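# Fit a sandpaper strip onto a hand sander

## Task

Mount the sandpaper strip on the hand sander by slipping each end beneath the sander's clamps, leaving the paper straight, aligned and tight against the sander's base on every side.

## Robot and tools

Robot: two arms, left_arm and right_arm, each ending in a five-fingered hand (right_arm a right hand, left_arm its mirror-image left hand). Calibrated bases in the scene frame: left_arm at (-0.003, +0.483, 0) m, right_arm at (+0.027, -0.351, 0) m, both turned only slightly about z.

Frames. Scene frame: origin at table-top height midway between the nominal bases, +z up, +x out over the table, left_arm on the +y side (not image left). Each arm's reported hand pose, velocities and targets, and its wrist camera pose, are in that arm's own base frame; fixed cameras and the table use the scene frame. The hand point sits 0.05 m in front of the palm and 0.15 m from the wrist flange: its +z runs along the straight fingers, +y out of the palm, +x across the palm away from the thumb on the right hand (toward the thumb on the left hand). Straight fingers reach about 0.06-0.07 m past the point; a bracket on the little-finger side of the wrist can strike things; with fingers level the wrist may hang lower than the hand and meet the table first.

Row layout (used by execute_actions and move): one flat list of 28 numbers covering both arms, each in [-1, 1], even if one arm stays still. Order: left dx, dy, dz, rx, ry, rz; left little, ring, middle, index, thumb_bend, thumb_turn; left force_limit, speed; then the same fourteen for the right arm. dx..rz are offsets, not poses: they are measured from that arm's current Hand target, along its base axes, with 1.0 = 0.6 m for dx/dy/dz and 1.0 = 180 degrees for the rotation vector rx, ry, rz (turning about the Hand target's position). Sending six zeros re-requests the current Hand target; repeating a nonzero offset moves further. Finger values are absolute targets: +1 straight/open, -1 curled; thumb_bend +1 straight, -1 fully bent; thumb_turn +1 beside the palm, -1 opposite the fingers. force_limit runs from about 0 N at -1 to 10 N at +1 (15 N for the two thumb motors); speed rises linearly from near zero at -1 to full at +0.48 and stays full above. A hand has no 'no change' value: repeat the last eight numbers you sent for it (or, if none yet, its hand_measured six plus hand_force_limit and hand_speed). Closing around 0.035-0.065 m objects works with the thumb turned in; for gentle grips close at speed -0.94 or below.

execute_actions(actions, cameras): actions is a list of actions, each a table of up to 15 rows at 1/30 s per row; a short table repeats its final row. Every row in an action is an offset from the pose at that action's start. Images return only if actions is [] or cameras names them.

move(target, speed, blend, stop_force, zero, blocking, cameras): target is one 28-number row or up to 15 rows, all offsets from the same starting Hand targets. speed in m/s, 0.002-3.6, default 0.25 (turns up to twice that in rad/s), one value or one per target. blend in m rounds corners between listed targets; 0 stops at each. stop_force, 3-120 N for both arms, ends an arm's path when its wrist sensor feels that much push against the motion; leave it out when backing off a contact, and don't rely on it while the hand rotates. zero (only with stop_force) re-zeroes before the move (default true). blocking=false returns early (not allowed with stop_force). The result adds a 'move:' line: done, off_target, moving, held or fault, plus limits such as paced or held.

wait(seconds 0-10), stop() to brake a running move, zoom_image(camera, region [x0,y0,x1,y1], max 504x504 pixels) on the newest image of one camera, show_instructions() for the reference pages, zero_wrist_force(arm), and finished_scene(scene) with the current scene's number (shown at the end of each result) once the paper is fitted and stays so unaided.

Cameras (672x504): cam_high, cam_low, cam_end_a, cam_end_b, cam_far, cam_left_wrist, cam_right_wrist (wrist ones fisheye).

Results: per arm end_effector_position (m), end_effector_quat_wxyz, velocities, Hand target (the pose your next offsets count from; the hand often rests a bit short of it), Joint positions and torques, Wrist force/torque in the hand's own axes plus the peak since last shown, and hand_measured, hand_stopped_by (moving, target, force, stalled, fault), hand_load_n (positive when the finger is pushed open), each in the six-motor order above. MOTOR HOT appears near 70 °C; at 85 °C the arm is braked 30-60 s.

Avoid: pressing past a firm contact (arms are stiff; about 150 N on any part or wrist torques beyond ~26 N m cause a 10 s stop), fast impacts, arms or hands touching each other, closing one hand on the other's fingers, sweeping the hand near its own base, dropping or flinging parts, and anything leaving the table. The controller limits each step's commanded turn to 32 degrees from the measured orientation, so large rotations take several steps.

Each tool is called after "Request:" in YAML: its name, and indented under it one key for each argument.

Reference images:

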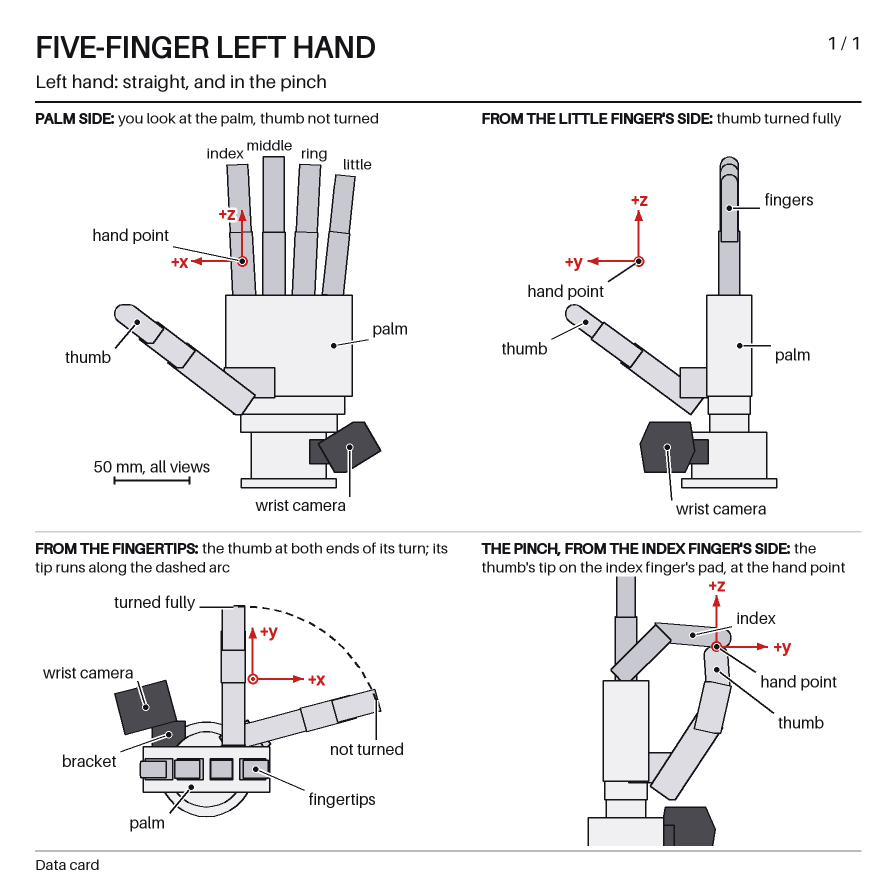

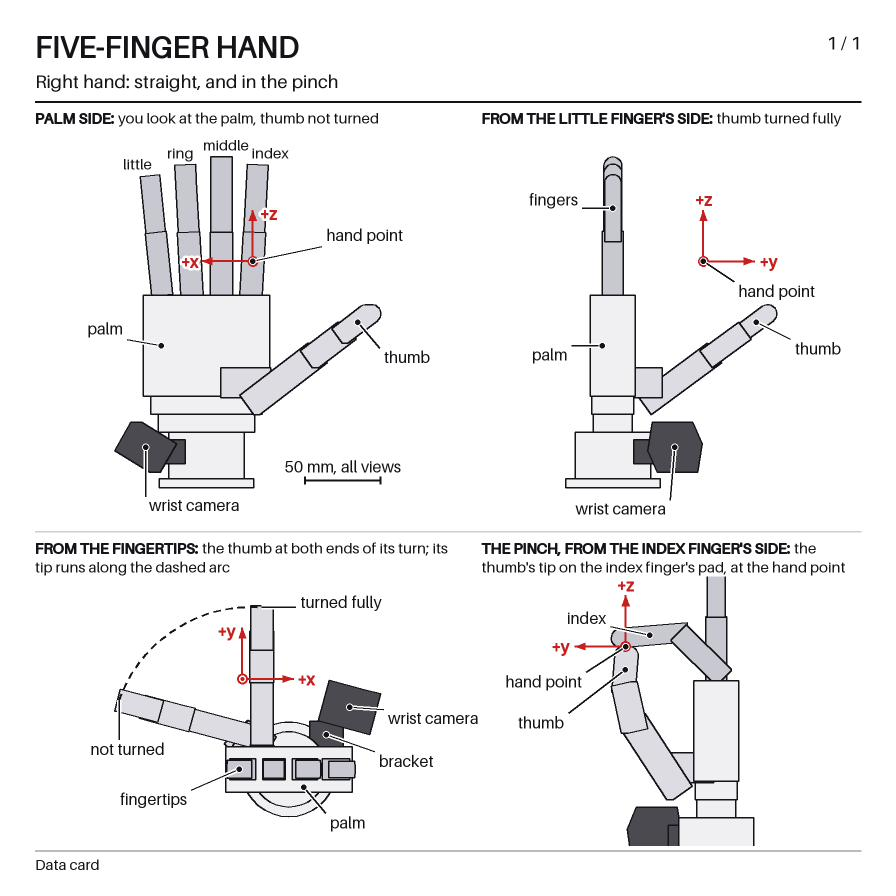

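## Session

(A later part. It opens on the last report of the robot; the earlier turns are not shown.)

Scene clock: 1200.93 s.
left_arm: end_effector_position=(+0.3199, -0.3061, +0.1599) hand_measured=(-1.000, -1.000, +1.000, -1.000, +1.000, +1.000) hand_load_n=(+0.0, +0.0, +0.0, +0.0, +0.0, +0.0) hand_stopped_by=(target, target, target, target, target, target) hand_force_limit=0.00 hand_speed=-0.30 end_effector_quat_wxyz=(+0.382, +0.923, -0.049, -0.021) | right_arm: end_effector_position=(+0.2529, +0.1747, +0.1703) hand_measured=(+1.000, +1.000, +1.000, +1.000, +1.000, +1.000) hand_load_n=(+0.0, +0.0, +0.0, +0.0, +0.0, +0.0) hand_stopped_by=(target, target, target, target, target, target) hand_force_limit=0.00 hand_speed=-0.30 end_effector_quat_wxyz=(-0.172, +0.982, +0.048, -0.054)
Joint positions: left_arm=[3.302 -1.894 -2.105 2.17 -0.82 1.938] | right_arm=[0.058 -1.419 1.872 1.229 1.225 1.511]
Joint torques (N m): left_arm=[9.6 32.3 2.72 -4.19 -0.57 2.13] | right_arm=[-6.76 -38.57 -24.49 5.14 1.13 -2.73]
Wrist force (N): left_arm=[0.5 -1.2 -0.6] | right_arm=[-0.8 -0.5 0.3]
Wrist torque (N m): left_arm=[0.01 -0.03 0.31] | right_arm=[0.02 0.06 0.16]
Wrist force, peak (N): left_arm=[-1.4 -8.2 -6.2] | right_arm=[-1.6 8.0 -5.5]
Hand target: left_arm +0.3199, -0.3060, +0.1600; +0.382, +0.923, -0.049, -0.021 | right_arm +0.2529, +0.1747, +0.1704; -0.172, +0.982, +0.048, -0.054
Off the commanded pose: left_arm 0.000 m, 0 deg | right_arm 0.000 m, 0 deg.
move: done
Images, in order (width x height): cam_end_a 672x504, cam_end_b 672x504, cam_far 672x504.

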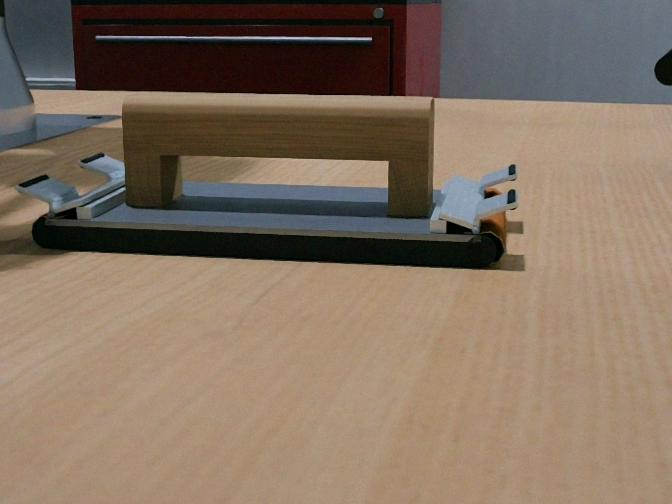

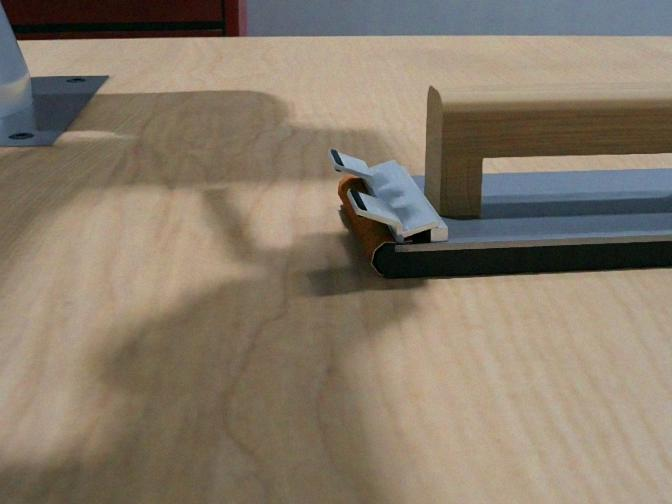

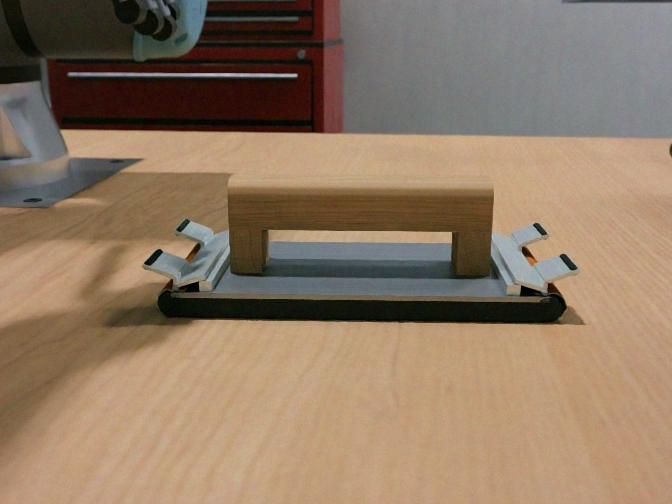

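Request:
move:
  target:
    - [0.0047,-0.0317,0,0,0,0.0778,-1,1,-1,1,1,1,0,-0.3,0.005,0.2147,-0.02,0,0,0,1,1,1,1,1,1,0,-0.3]
    - [0.0047,-0.0552,-0.0992,0,0,0.0778,-1,1,-1,1,1,1,0,-0.3,0.005,0.2147,-0.0855,0,0,0,1,1,1,1,1,1,0,-0.3]
  speed: 0.12
  blend: 0
  cameras: ["cam_end_a","cam_far","cam_left_wrist","cam_high"]

Request:
zoom_image:
  camera: "cam_end_a"
  region: [400, 60, 672, 290]

Request:
zoom_image:
  camera: "cam_far"
  region: [220, 60, 672, 340]

Scene clock: 1276.43 s.
left_arm: end_effector_position=(+0.3227, -0.3391, +0.1005) hand_measured=(-1.000, +1.000, -1.000, +1.000, +1.000, +1.000) hand_load_n=(+0.0, +0.0, +0.0, +0.0, -0.5, +0.0) hand_stopped_by=(target, target, target, target, target, target) hand_force_limit=0.00 hand_speed=-0.30 end_effector_quat_wxyz=(+0.382, +0.922, +0.064, +0.026) | right_arm: end_effector_position=(+0.2559, +0.3035, +0.1192) hand_measured=(+1.000, +1.000, +1.000, +1.000, +1.000, +1.000) hand_load_n=(+0.0, +0.0, +0.0, -0.5, +0.0, +0.0) hand_stopped_by=(target, target, target, target, target, target) hand_force_limit=0.00 hand_speed=-0.30 end_effector_quat_wxyz=(-0.172, +0.982, +0.048, -0.054)
Joint positions: left_arm=[3.17 -1.887 -2.213 2.637 -0.791 1.416] | right_arm=[0.408 -1.204 1.698 1.056 1.209 1.884]
Joint torques (N m): left_arm=[-10.46 15.64 19.53 -0.62 -0.44 -2.38] | right_arm=[5.71 -19.82 -7.32 0.52 -0.42 2.68]
Wrist force (N): left_arm=[-0.2 -1.1 -0.4] | right_arm=[-0.9 0.1 0.5]
Wrist torque (N m): left_arm=[0.06 0.14 0.34] | right_arm=[0.08 0.07 0.07]
Wrist force, peak (N): left_arm=[0.5 -1.5 -0.8] | right_arm=[-0.9 -1.0 0.8]
Hand target: left_arm +0.3227, -0.3391, +0.1004; +0.382, +0.922, +0.064, +0.026 | right_arm +0.2559, +0.3035, +0.1191; -0.172, +0.982, +0.048, -0.054
Off the commanded pose: left_arm 0.000 m, 0 deg | right_arm 0.000 m, 0 deg.
move: done
camera_calibration:
cam_left_wrist: T_world_to_cam=[[0.151148, 0.690138, -0.707717, 0.263601], [0.82099, 0.311117, 0.478729, -0.20569], [0.550572, -0.653388, -0.519572, -0.234693], [0, 0, 0, 1]] pos_world=[0.258242, -0.271273, 0.163085]
Images, in order (width x height): cam_high 672x504, cam_end_a 672x504, cam_far 672x504, cam_left_wrist 672x504.

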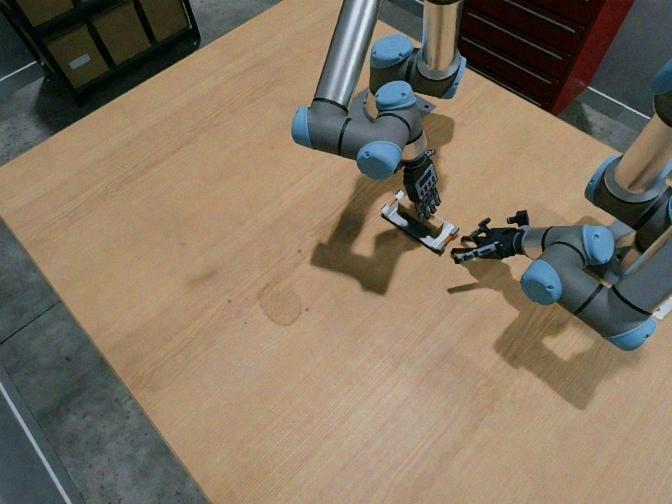

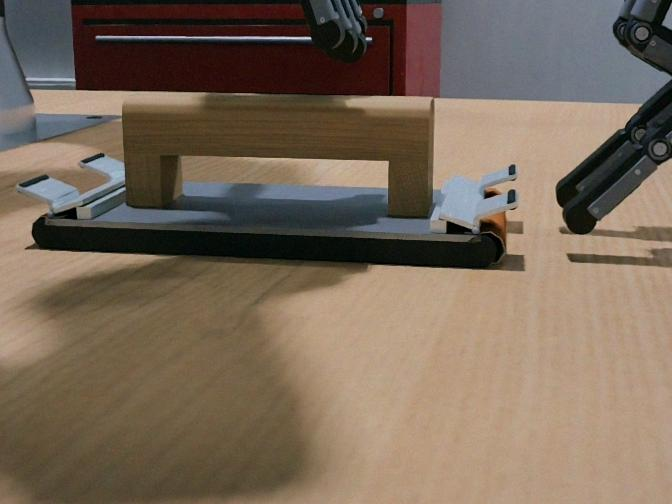

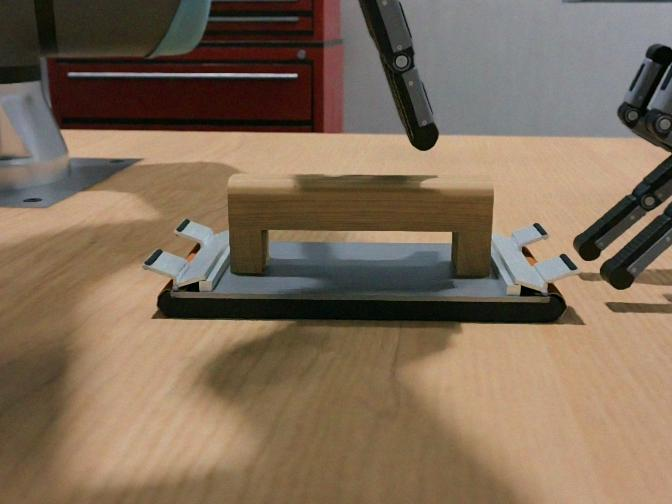

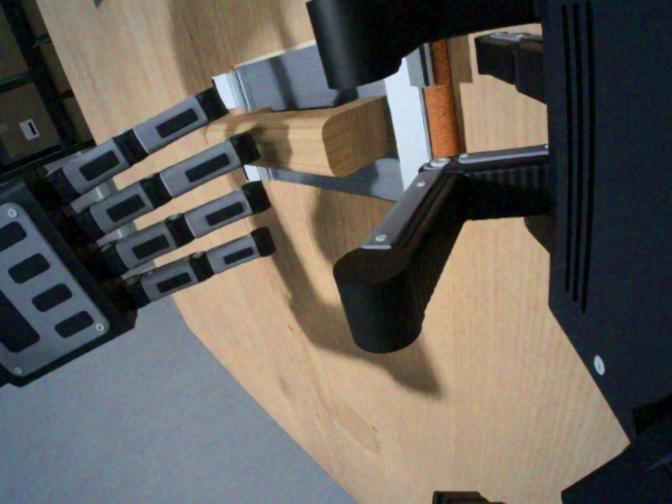

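Scaled by 1.853 from the camera's 672x504 image, which has a finer 960x720 frame.

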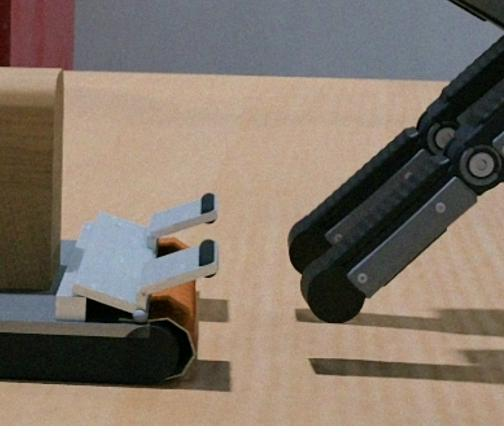

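Scaled by 1.115 from the camera's 672x504 image, which has a finer 960x720 frame.

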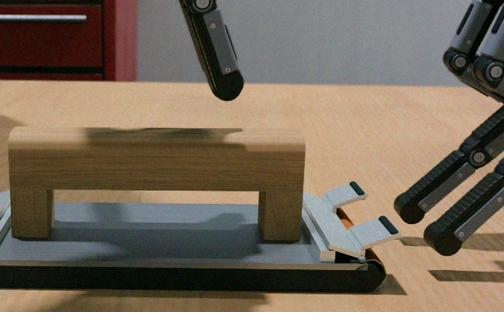

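Request:
move:
  target: [0.0032,-0.0231,0,0,0,0,-1,1,-1,1,1,1,0,-0.3,0,0,-0.0233,0,0,0,1,1,1,1,1,1,0,-0.3]
  speed: 0.03
  stop_force: 4
  cameras: ["cam_end_a","cam_far","cam_left_wrist"]

Request:
zoom_image:
  camera: "cam_end_a"
  region: [400, 60, 672, 290]

Request:
zoom_image:
  camera: "cam_far"
  region: [420, 140, 672, 340]

Scene clock: 1286.13 s.
left_arm: end_effector_position=(+0.3246, -0.3530, +0.1004) hand_measured=(-1.000, +1.000, -1.000, +1.000, +1.000, +1.000) hand_load_n=(+0.0, +0.0, +0.0, +0.0, +0.0, +0.0) hand_stopped_by=(target, target, target, target, target, target) hand_force_limit=0.00 hand_speed=-0.30 end_effector_quat_wxyz=(+0.382, +0.922, +0.064, +0.026) | right_arm: end_effector_position=(+0.2559, +0.3035, +0.1051) hand_measured=(+1.000, +1.000, +1.000, +1.000, +1.000, +1.000) hand_load_n=(+0.0, +0.0, +0.0, +0.0, +0.0, +0.5) hand_stopped_by=(target, target, target, target, target, target) hand_force_limit=0.00 hand_speed=-0.30 end_effector_quat_wxyz=(-0.172, +0.982, +0.048, -0.054)
Joint positions: left_arm=[3.117 -1.889 -2.188 2.665 -0.798 1.342] | right_arm=[0.408 -1.187 1.716 1.023 1.209 1.884]
Joint torques (N m): left_arm=[-11.38 15.74 19.61 -0.56 -0.38 -2.22] | right_arm=[5.35 -18.78 -6.8 0.48 -1.85 1.8]
Wrist force (N): left_arm=[0.0 -1.0 -0.1] | right_arm=[-0.9 -0.7 -0.7]
Wrist torque (N m): left_arm=[0.06 0.15 0.37] | right_arm=[0.12 0.06 0.04]
Wrist force, peak (N): left_arm=[-0.2 -1.2 -0.5] | right_arm=[-1.0 -0.8 -1.0]
Hand target: left_arm +0.3246, -0.3530, +0.1004; +0.382, +0.922, +0.064, +0.026 | right_arm +0.2559, +0.3035, +0.1051; -0.172, +0.982, +0.048, -0.054
Off the commanded pose: left_arm 0.000 m, 0 deg | right_arm 0.000 m, 0 deg.
move: done
camera_calibration:
cam_left_wrist: T_world_to_cam=[[0.151137, 0.690148, -0.70771, 0.272896], [0.820946, 0.311172, 0.47877, -0.202987], [0.550641, -0.653351, -0.519544, -0.244888], [0, 0, 0, 1]] pos_world=[0.260242, -0.285173, 0.163085]
Images, in order (width x height): cam_end_a 672x504, cam_far 672x504, cam_left_wrist 672x504.

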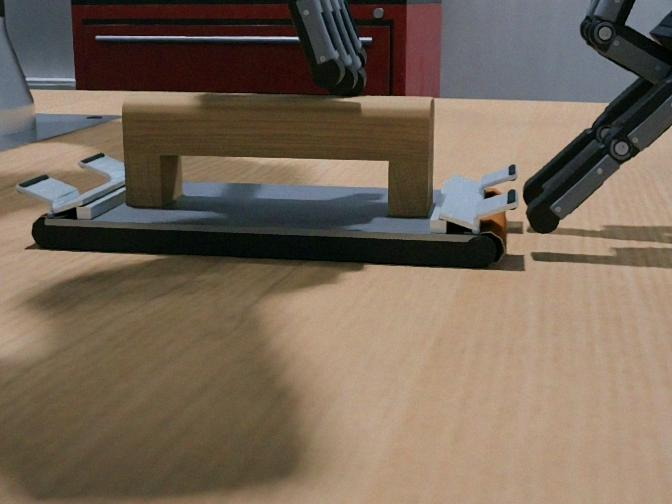

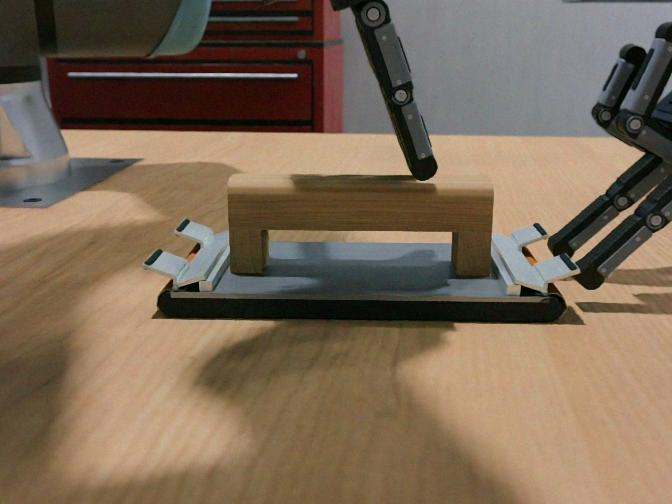

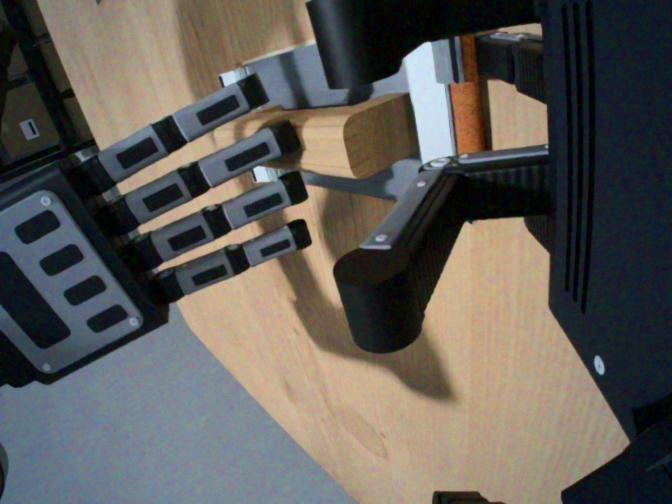

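Scaled by 1.853 from the camera's 672x504 image, which has a finer 960x720 frame.

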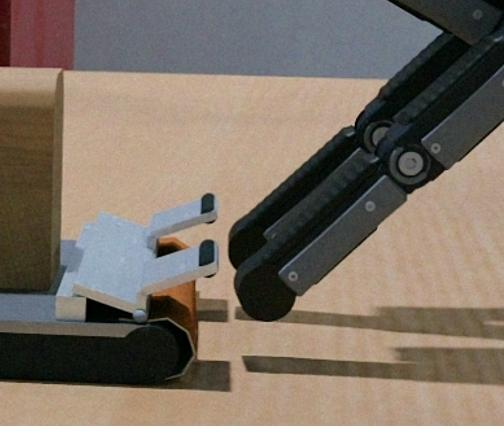

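Scaled by 2.000 from the camera's 672x504 image, which has a finer 960x720 frame.

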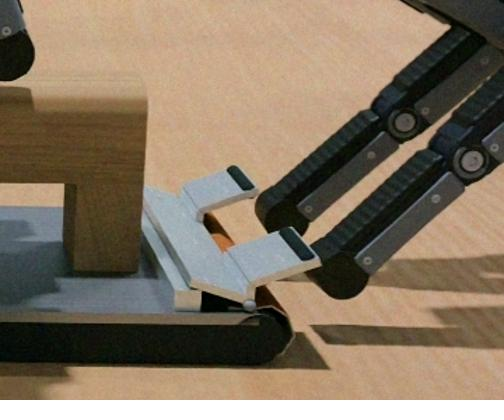

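Request:
move:
  target: [0.0013,-0.0098,-0.0075,0,0,0,-1,1,-1,1,1,1,0,-0.3,0,0,-0.0133,0,0,0,1,1,1,1,1,1,0,-0.3]
  speed: 0.015
  stop_force: 3.5
  cameras: ["cam_end_a","cam_far"]

Request:
zoom_image:
  camera: "cam_end_a"
  region: [400, 60, 672, 290]

Request:
zoom_image:
  camera: "cam_far"
  region: [370, 100, 640, 340]

Scene clock: 1302.27 s.
left_arm: end_effector_position=(+0.3254, -0.3589, +0.0959) hand_measured=(-1.000, +1.000, -1.000, +1.000, +1.000, +1.000) hand_load_n=(+0.0, +0.0, +0.0, +0.0, +0.0, +0.0) hand_stopped_by=(target, target, target, target, target, target) hand_force_limit=0.00 hand_speed=-0.30 end_effector_quat_wxyz=(+0.382, +0.922, +0.064, +0.026) | right_arm: end_effector_position=(+0.2559, +0.3035, +0.1048) hand_measured=(+1.000, +1.000, +1.000, +1.000, +1.000, +1.000) hand_load_n=(+0.0, +0.0, +0.5, +0.0, +0.0, +0.0) hand_stopped_by=(target, target, target, target, target, target) hand_force_limit=0.00 hand_speed=-0.30 end_effector_quat_wxyz=(-0.172, +0.982, +0.048, -0.054)
Joint positions: left_arm=[3.095 -1.9 -2.18 2.69 -0.802 1.312] | right_arm=[0.408 -1.187 1.716 1.022 1.209 1.884]
Joint torques (N m): left_arm=[-11.17 16.02 19.7 -0.47 -0.41 -2.23] | right_arm=[5.12 -46.67 -23.1 4.42 1.24 2]
Wrist force (N): left_arm=[0.0 -0.8 -0.1] | right_arm=[-1.2 -1.6 -4.4]
Wrist torque (N m): left_arm=[0.09 0.18 0.35] | right_arm=[0.37 0.15 0.00]
Wrist force, peak (N): left_arm=[-0.1 -1.2 -0.1] | right_arm=[-1.2 -3.1 -8.2]
Hand target: left_arm +0.3254, -0.3589, +0.0959; +0.382, +0.922, +0.064, +0.026 | right_arm +0.2559, +0.3035, +0.1048; -0.172, +0.982, +0.048, -0.054 (not the last commanded pose)
Off the commanded pose: left_arm 0.000 m, 0 deg | right_arm 0.008 m, 0 deg.
move: contact (right_arm)
Images, in order (width x height): cam_end_a 672x504, cam_far 672x504.

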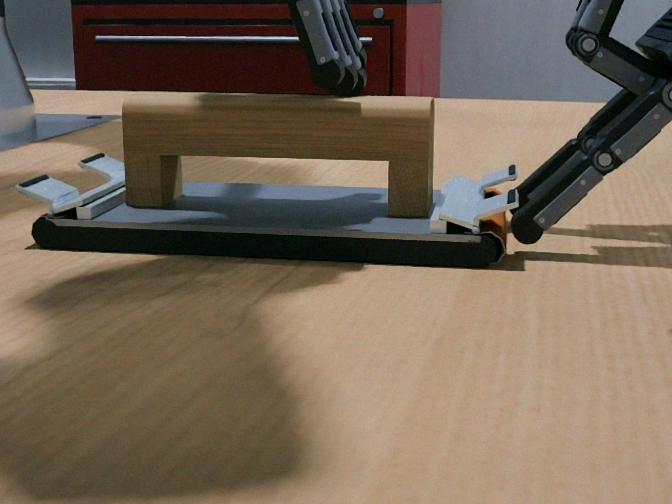

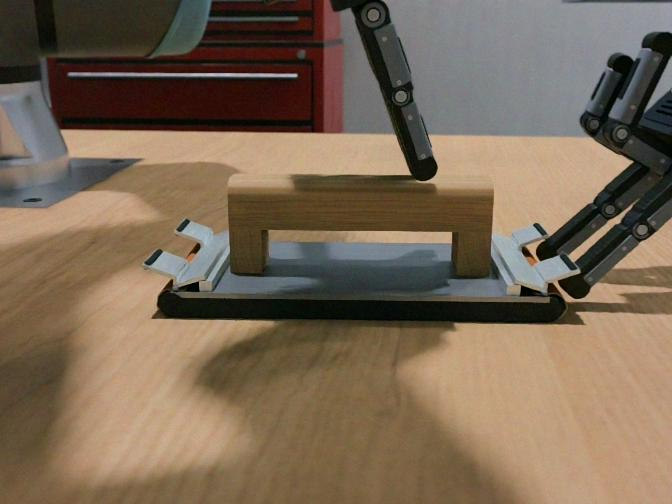

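Scaled by 1.853 from the camera's 672x504 image, which has a finer 960x720 frame.

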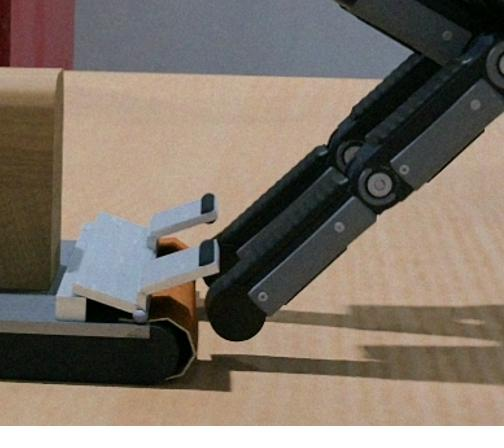

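Scaled by 1.867 from the camera's 672x504 image, which has a finer 960x720 frame.

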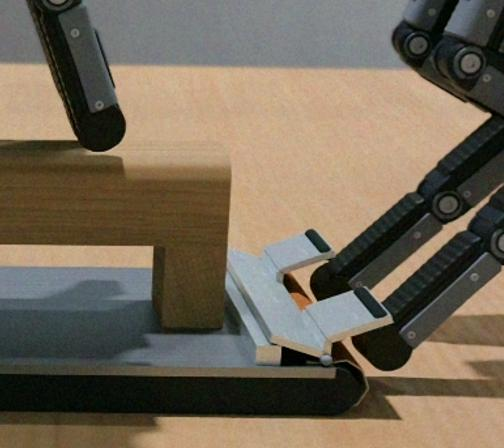

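Request:
move:
  target:
    - [0,0,0.005,0,0,0,-1,1,-1,1,1,1,0,-0.3,0,0,0,0,0,0,1,1,1,1,1,1,0,-0.3]
    - [0.0005,-0.0033,0.02,0,0,0,-1,1,-1,1,1,1,0,-0.3,0,0,0,0,0,0,1,1,1,1,1,1,0,-0.3]
    - [0.0012,-0.0091,0.0292,0,0,0,-1,1,-1,1,1,1,0,-0.3,0,0,0,0,0,0,1,1,1,1,1,1,0,-0.3]
    - [0.0021,-0.0157,0.0367,0,0,0,-1,1,-1,1,1,1,0,-0.3,0,0,0,0,0,0,1,1,1,1,1,1,0,-0.3]
    - [0.0032,-0.0231,0.0417,0,0,0,-1,1,-1,1,1,1,0,-0.3,0,0,0,0,0,0,1,1,1,1,1,1,0,-0.3]
  speed: 0.02
  blend: [0.002,0.003,0.003,0.003,0]
  stop_force: 12
  cameras: ["cam_end_a","cam_far"]

Request:
zoom_image:
  camera: "cam_end_a"
  region: [400, 60, 672, 290]

Request:
zoom_image:
  camera: "cam_far"
  region: [370, 100, 640, 340]

Scene clock: 1313.00 s.
left_arm: end_effector_position=(+0.3255, -0.3598, +0.1030) hand_measured=(-1.000, +1.000, -1.000, +1.000, +1.000, +1.000) hand_load_n=(+0.0, +1.5, +0.0, +0.0, +0.0, +0.0) hand_stopped_by=(target, target, target, target, target, target) hand_force_limit=0.00 hand_speed=-0.30 end_effector_quat_wxyz=(+0.382, +0.922, +0.064, +0.026) | right_arm: end_effector_position=(+0.2559, +0.3035, +0.1049) hand_measured=(+1.000, +1.000, +1.000, +1.000, +1.000, +1.000) hand_load_n=(+0.0, +0.0, +0.0, +0.0, +0.0, +0.0) hand_stopped_by=(target, target, target, target, target, target) hand_force_limit=0.00 hand_speed=-0.30 end_effector_quat_wxyz=(-0.172, +0.982, +0.048, -0.054)
Joint positions: left_arm=[3.092 -1.885 -2.173 2.671 -0.803 1.308] | right_arm=[0.408 -1.187 1.716 1.022 1.209 1.884]
Joint torques (N m): left_arm=[9.34 19.39 4.37 -0.77 5.06 2.14] | right_arm=[6.3 -22.41 -6.7 -0.68 -0.72 2.6]
Wrist force (N): left_arm=[-1.1 -12.0 4.7] | right_arm=[-0.5 -0.3 -11.9]
Wrist torque (N m): left_arm=[0.13 0.29 0.76] | right_arm=[0.82 0.41 0.07]
Wrist force, peak (N): left_arm=[-1.8 -15.1 6.8] | right_arm=[0.0 -0.4 -17.4]
Hand target: left_arm +0.3255, -0.3598, +0.1030; +0.382, +0.922, +0.064, +0.026 (not the last commanded pose) | right_arm +0.2559, +0.3035, +0.1048; -0.172, +0.982, +0.048, -0.054
Off the commanded pose: left_arm 0.022 m, 0 deg | right_arm 0.000 m, 0 deg.
move: contact (left_arm); path passed 1 of 5 targets; blend cut to 0.0015 m at target 1, 0.0027 m at target 4
Images, in order (width x height): cam_end_a 672x504, cam_far 672x504.

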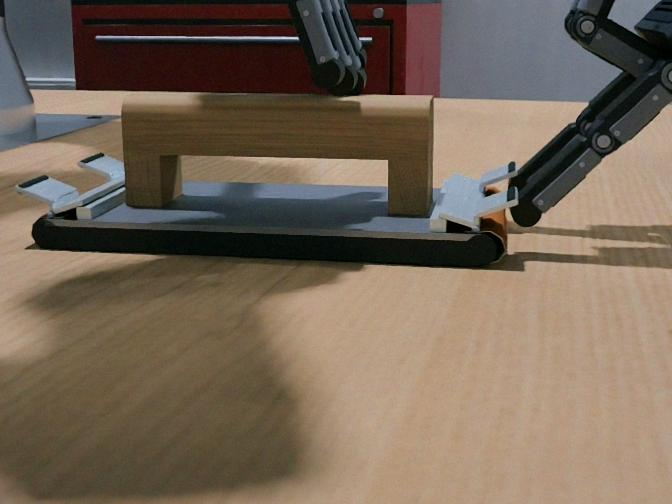

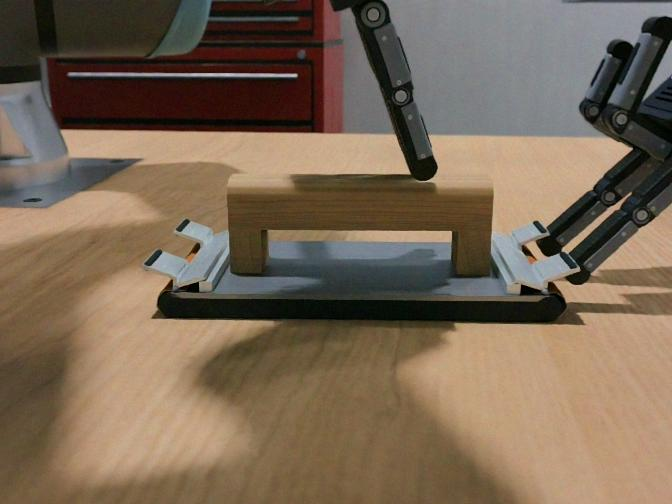

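Scaled by 1.853 from the camera's 672x504 image, which has a finer 960x720 frame.

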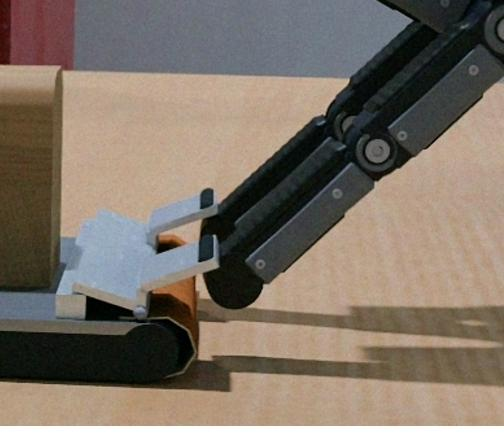

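Scaled by 1.867 from the camera's 672x504 image, which has a finer 960x720 frame.

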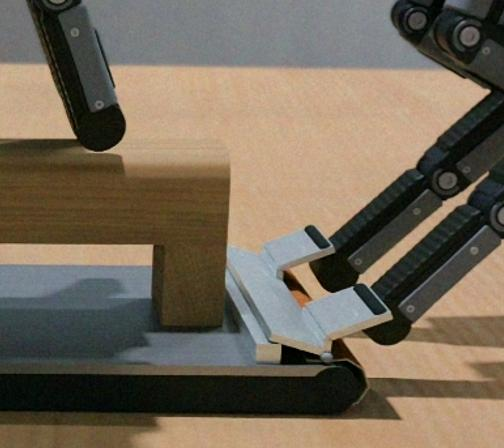

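Request:
move:
  target:
    - [-0.001,0.006,-0.008,0,0,0,-1,1,-1,1,1,1,0,-0.3,0,0,0.01,0,0,0,1,1,1,1,1,1,0,-0.3]
    - [-0.009,0.066,-0.008,0,0,0,-1,1,-1,1,1,1,0,-0.3,0,-0.05,0.15,0,0,0,1,1,1,1,1,1,0,-0.3]
    - [-0.0129,0.099,0.15,0,0,0,1,1,1,1,1,1,0,-0.3,0,-0.15,0.2,0,0,0,1,1,1,1,1,1,0,-0.3]
  speed: 0.08
  blend: [0.002,0.01,0]
  cameras: ["all"]

Request:
zoom_image:
  camera: "cam_end_a"
  region: [450, 200, 530, 280]

Request:
zoom_image:
  camera: "cam_end_b"
  region: [340, 210, 420, 290]

Request:
zoom_image:
  camera: "cam_left_wrist"
  region: [200, 0, 560, 300]

Scene clock: 1343.30 s.
left_arm: end_effector_position=(+0.3178, -0.3004, +0.1930) hand_measured=(+1.000, +1.000, +1.000, +1.000, +1.000, +1.000) hand_load_n=(+0.0, +0.0, +0.0, +0.0, +0.0, +0.0) hand_stopped_by=(target, target, target, target, target, target) hand_force_limit=0.00 hand_speed=-0.30 end_effector_quat_wxyz=(+0.382, +0.922, +0.064, +0.026) | right_arm: end_effector_position=(+0.2559, +0.2135, +0.2248) hand_measured=(+1.000, +1.000, +1.000, +1.000, +1.000, +1.000) hand_load_n=(+0.0, +0.0, +0.0, +0.0, +0.0, +0.0) hand_stopped_by=(target, target, target, target, target, target) hand_force_limit=0.00 hand_speed=-0.30 end_effector_quat_wxyz=(-0.172, +0.982, +0.048, -0.054)
Joint positions: left_arm=[3.328 -1.677 -2.199 2.255 -0.787 1.638] | right_arm=[0.174 -1.418 1.71 1.348 1.215 1.634]
Joint torques (N m): left_arm=[8.76 25.21 21.99 -2.85 0.94 2.34] | right_arm=[-6.99 -41 -8.93 5.01 0.8 -2.6]
Wrist force (N): left_arm=[-0.1 -1.3 -0.1] | right_arm=[-0.8 -0.2 0.6]
Wrist torque (N m): left_arm=[0.01 0.16 0.30] | right_arm=[0.02 0.04 0.21]
Wrist force, peak (N): left_arm=[-1.5 -12.3 5.0] | right_arm=[0.0 -0.5 -12.7]
Hand target: left_arm +0.3178, -0.3004, +0.1930; +0.382, +0.922, +0.064, +0.026 | right_arm +0.2559, +0.2135, +0.2248; -0.172, +0.982, +0.048, -0.054
Off the commanded pose: left_arm 0.000 m, 0 deg | right_arm 0.000 m, 0 deg.
move: done
camera_calibration:
cam_left_wrist: T_world_to_cam=[[0.151119, 0.690262, -0.707603, 0.303104], [0.820943, 0.311113, 0.478813, -0.258], [0.55065, -0.653259, -0.51965, -0.158619], [0, 0, 0, 1]] pos_world=[0.253342, -0.232573, 0.255585]
cam_right_wrist: T_world_to_cam=[[0.380063, -0.861456, -0.336818, 0.158619], [-0.740715, -0.501554, 0.446973, 0.199022], [-0.55398, 0.0796084, -0.828715, 0.433717], [0, 0, 0, 1]] pos_world=[0.327404, 0.201936, 0.323896]

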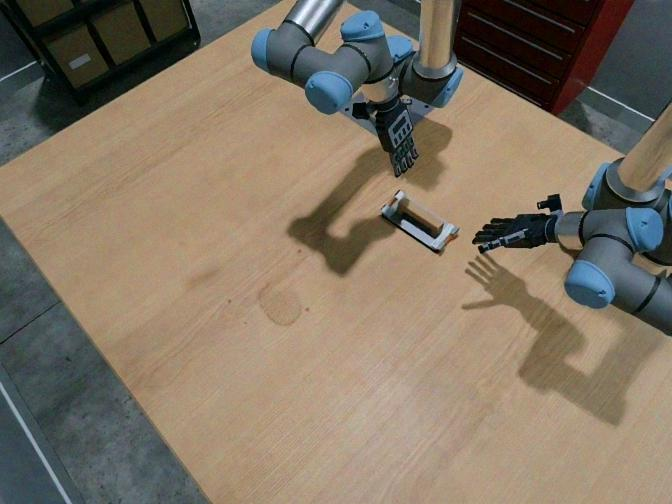

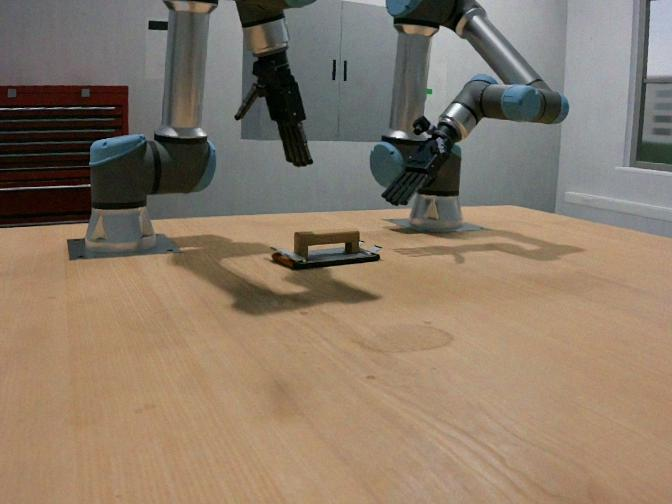

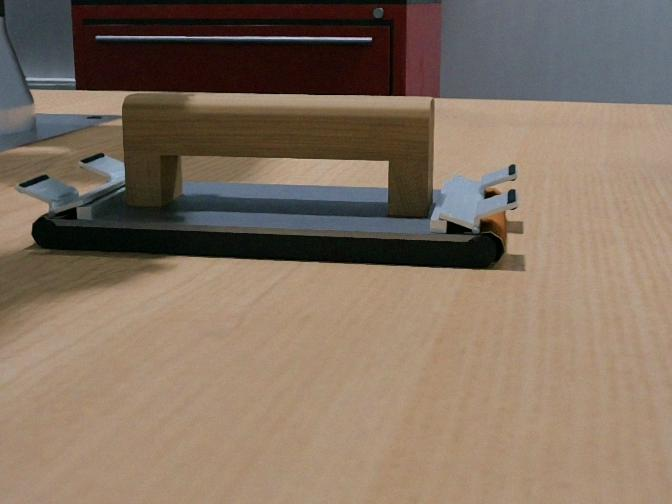

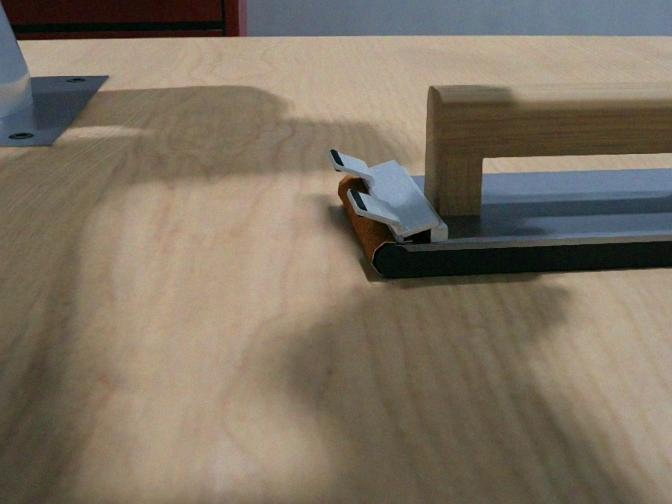

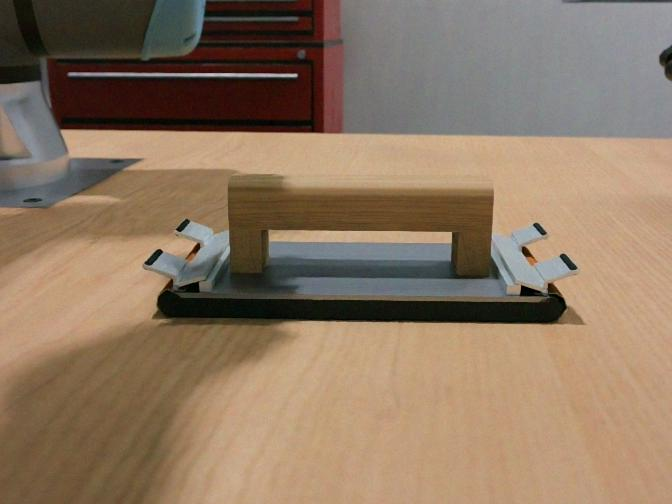

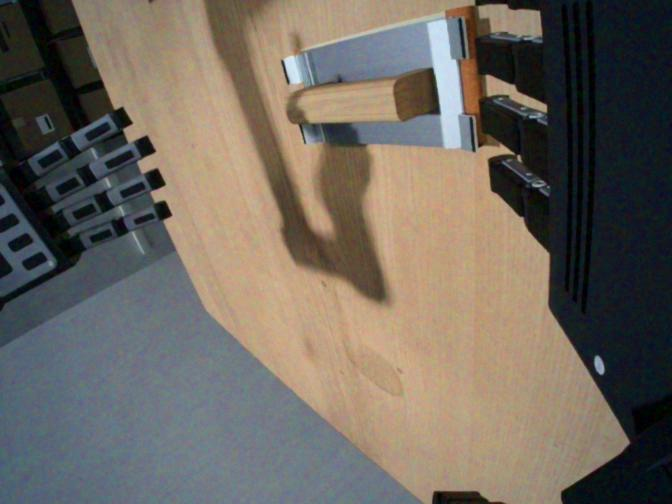

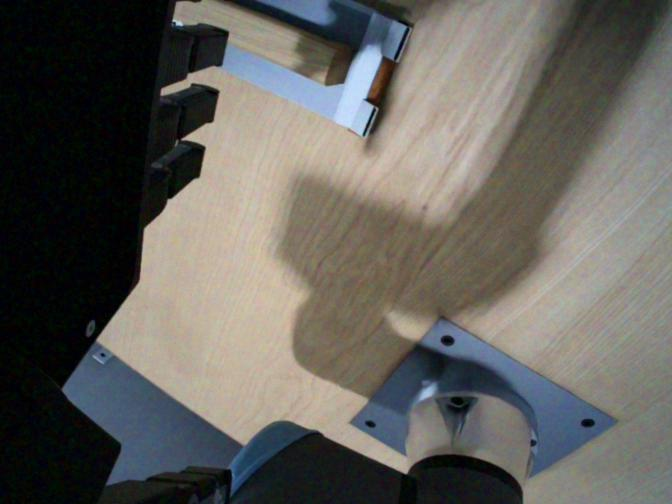

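Scaled by 6.300 from the camera's 672x504 image, which has a finer 960x720 frame.

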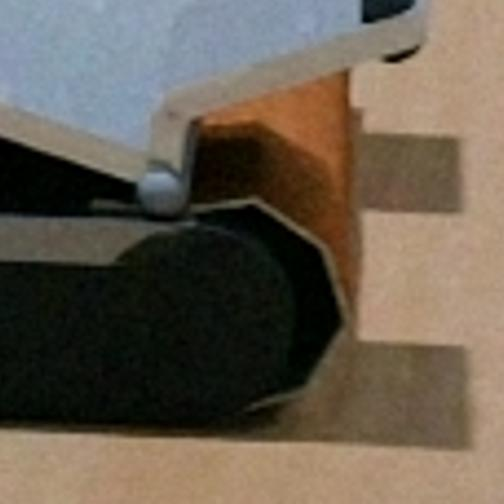

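Scaled by 6.300 from the camera's 672x504 image, which has a finer 960x720 frame.

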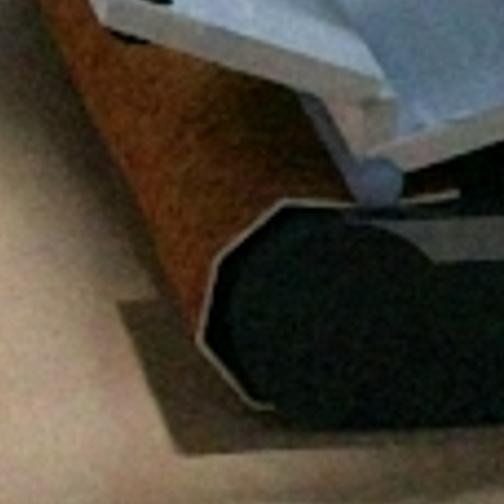

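Scaled by 1.400 from the camera's 672x504 image, which has a finer 960x720 frame.

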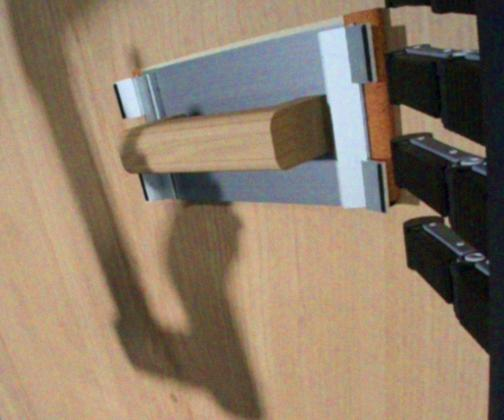

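Request:
move:
  target:
    - [0.0082,-0.0445,-0.06,0,0,0,-1,1,1,1,1,1,0,-0.3,0,0.15,-0.1,0,0,0,1,1,1,1,1,1,0,-0.3]
    - [0.0082,-0.0645,-0.1563,0,0,0,-1,1,1,1,1,1,0,-0.3,0,0.15,-0.187,0,0,0,1,1,1,1,1,1,0,-0.3]
  speed: 0.12
  blend: 0

Request:
move:
  target: [0.0048,-0.0347,0,0,0,0,-1,1,1,1,1,1,0,-0.3,0,0,-0.02,0,0,0,1,1,1,1,1,1,0,-0.3]
  speed: 0.025
  stop_force: 3.5
  cameras: ["cam_end_a","cam_far"]

Request:
zoom_image:
  camera: "cam_end_a"
  region: [400, 60, 672, 290]

Request:
zoom_image:
  camera: "cam_far"
  region: [370, 100, 640, 340]

Scene clock: 1378.30 s.
left_arm: end_effector_position=(+0.3227, -0.3391, +0.0993) hand_measured=(-1.000, +1.000, +1.000, +1.000, +1.000, +1.000) hand_load_n=(+0.0, +0.0, +0.0, +0.0, +0.0, +0.0) hand_stopped_by=(target, target, target, target, target, target) hand_force_limit=0.00 hand_speed=-0.30 end_effector_quat_wxyz=(+0.382, +0.922, +0.064, +0.026) | right_arm: end_effector_position=(+0.2559, +0.3035, +0.1127) hand_measured=(+1.000, +1.000, +1.000, +1.000, +1.000, +1.000) hand_load_n=(+0.0, +0.0, +0.0, +0.0, +0.0, +0.0) hand_stopped_by=(target, target, target, target, target, target) hand_force_limit=0.00 hand_speed=-0.30 end_effector_quat_wxyz=(-0.172, +0.982, +0.048, -0.054)
Joint positions: left_arm=[3.17 -1.889 -2.214 2.64 -0.791 1.416] | right_arm=[0.408 -1.196 1.706 1.041 1.209 1.884]
Joint torques (N m): left_arm=[-11.95 15.42 19.5 -0.06 -0.35 -2.39] | right_arm=[6.31 -19.92 -6.58 0.38 -1.92 2.58]
Wrist force (N): left_arm=[-0.3 -1.8 -0.2] | right_arm=[-0.7 0.1 0.7]
Wrist torque (N m): left_arm=[-0.04 0.16 0.35] | right_arm=[0.06 0.02 0.07]
Wrist force, peak (N): left_arm=[-0.3 -2.2 -0.1] | right_arm=[-1.0 -1.0 0.9]
Hand target: left_arm +0.3227, -0.3391, +0.0992; +0.382, +0.922, +0.064, +0.026 | right_arm +0.2559, +0.3035, +0.1126; -0.172, +0.982, +0.048, -0.054
Off the commanded pose: left_arm 0.000 m, 0 deg | right_arm 0.000 m, 0 deg.
move: done

Scene clock: 1380.00 s.
left_arm: end_effector_position=(+0.3256, -0.3597, +0.0992) hand_measured=(-1.000, +1.000, +1.000, +1.000, +1.000, +1.000) hand_load_n=(+0.0, +0.0, +0.5, +0.0, +0.0, +0.0) hand_stopped_by=(target, target, target, target, target, target) hand_force_limit=0.00 hand_speed=-0.30 end_effector_quat_wxyz=(+0.382, +0.922, +0.064, +0.026) | right_arm: end_effector_position=(+0.2559, +0.3035, +0.1050) hand_measured=(+1.000, +1.000, +1.000, +1.000, +1.000, +1.000) hand_load_n=(+0.0, +0.0, +0.0, +0.0, +0.0, +0.0) hand_stopped_by=(target, target, target, target, target, target) hand_force_limit=0.00 hand_speed=-0.30 end_effector_quat_wxyz=(-0.172, +0.982, +0.048, -0.054)
Joint positions: left_arm=[3.092 -1.893 -2.176 2.681 -0.802 1.308] | right_arm=[0.408 -1.187 1.716 1.022 1.209 1.884]
Joint torques (N m): left_arm=[6.68 16.98 6.99 -3.42 2.33 1.87] | right_arm=[5.11 -47.82 -23.55 4.77 1.19 2.32]
Wrist force (N): left_arm=[-0.6 -4.9 -2.7] | right_arm=[-0.8 -1.0 -2.6]
Wrist torque (N m): left_arm=[0.22 0.17 0.42] | right_arm=[0.22 0.08 0.04]
Wrist force, peak (N): left_arm=[-0.7 -5.0 -2.5] | right_arm=[-1.0 -3.0 -9.3]
Hand target: left_arm +0.3256, -0.3597, +0.0992; +0.382, +0.922, +0.064, +0.026 | right_arm +0.2559, +0.3035, +0.1050; -0.172, +0.982, +0.048, -0.054 (not the last commanded pose)
Off the commanded pose: left_arm 0.000 m, 0 deg | right_arm 0.004 m, 0 deg.
move: contact (left_arm, right_arm)
Images, in order (width x height): cam_end_a 672x504, cam_far 672x504.

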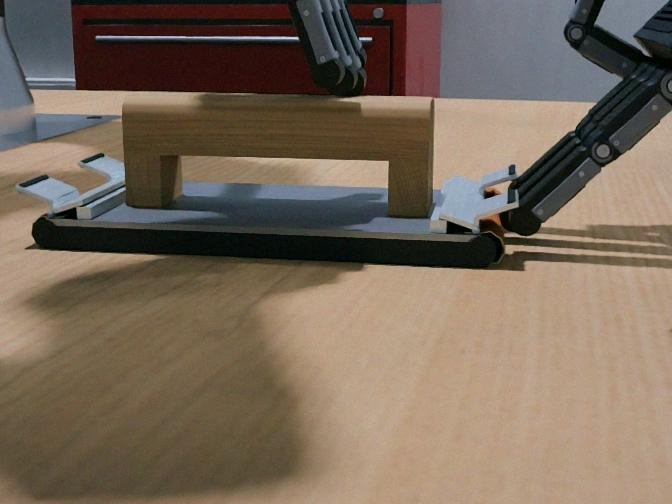

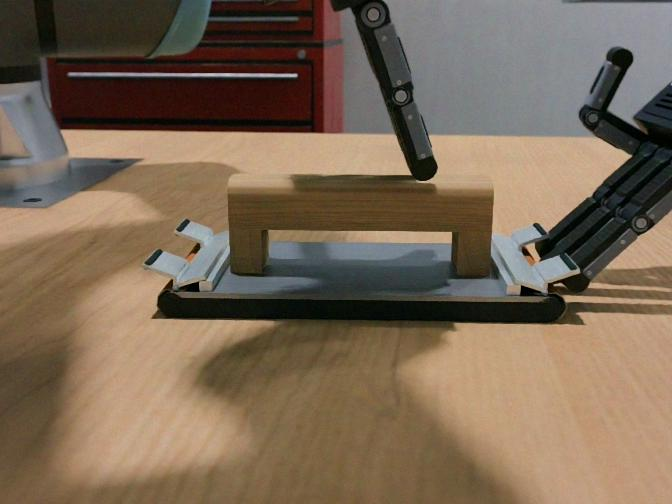

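Scaled by 1.853 from the camera's 672x504 image, which has a finer 960x720 frame.

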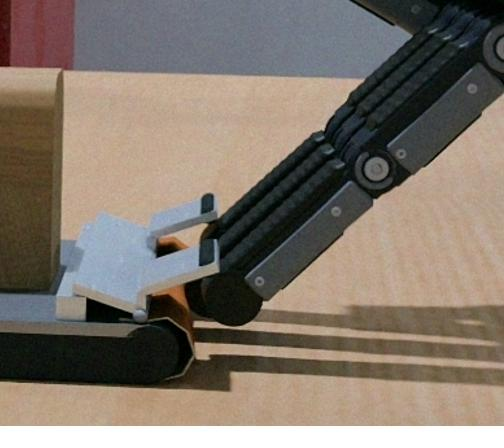

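Scaled by 1.867 from the camera's 672x504 image, which has a finer 960x720 frame.

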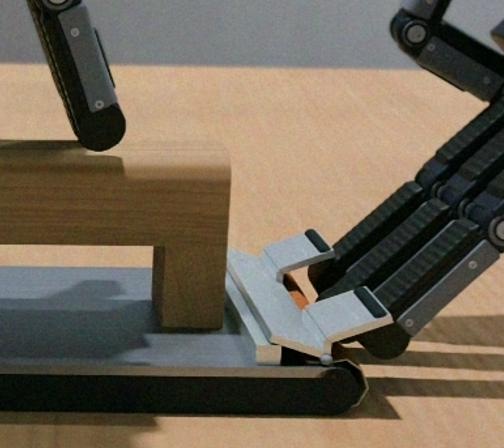

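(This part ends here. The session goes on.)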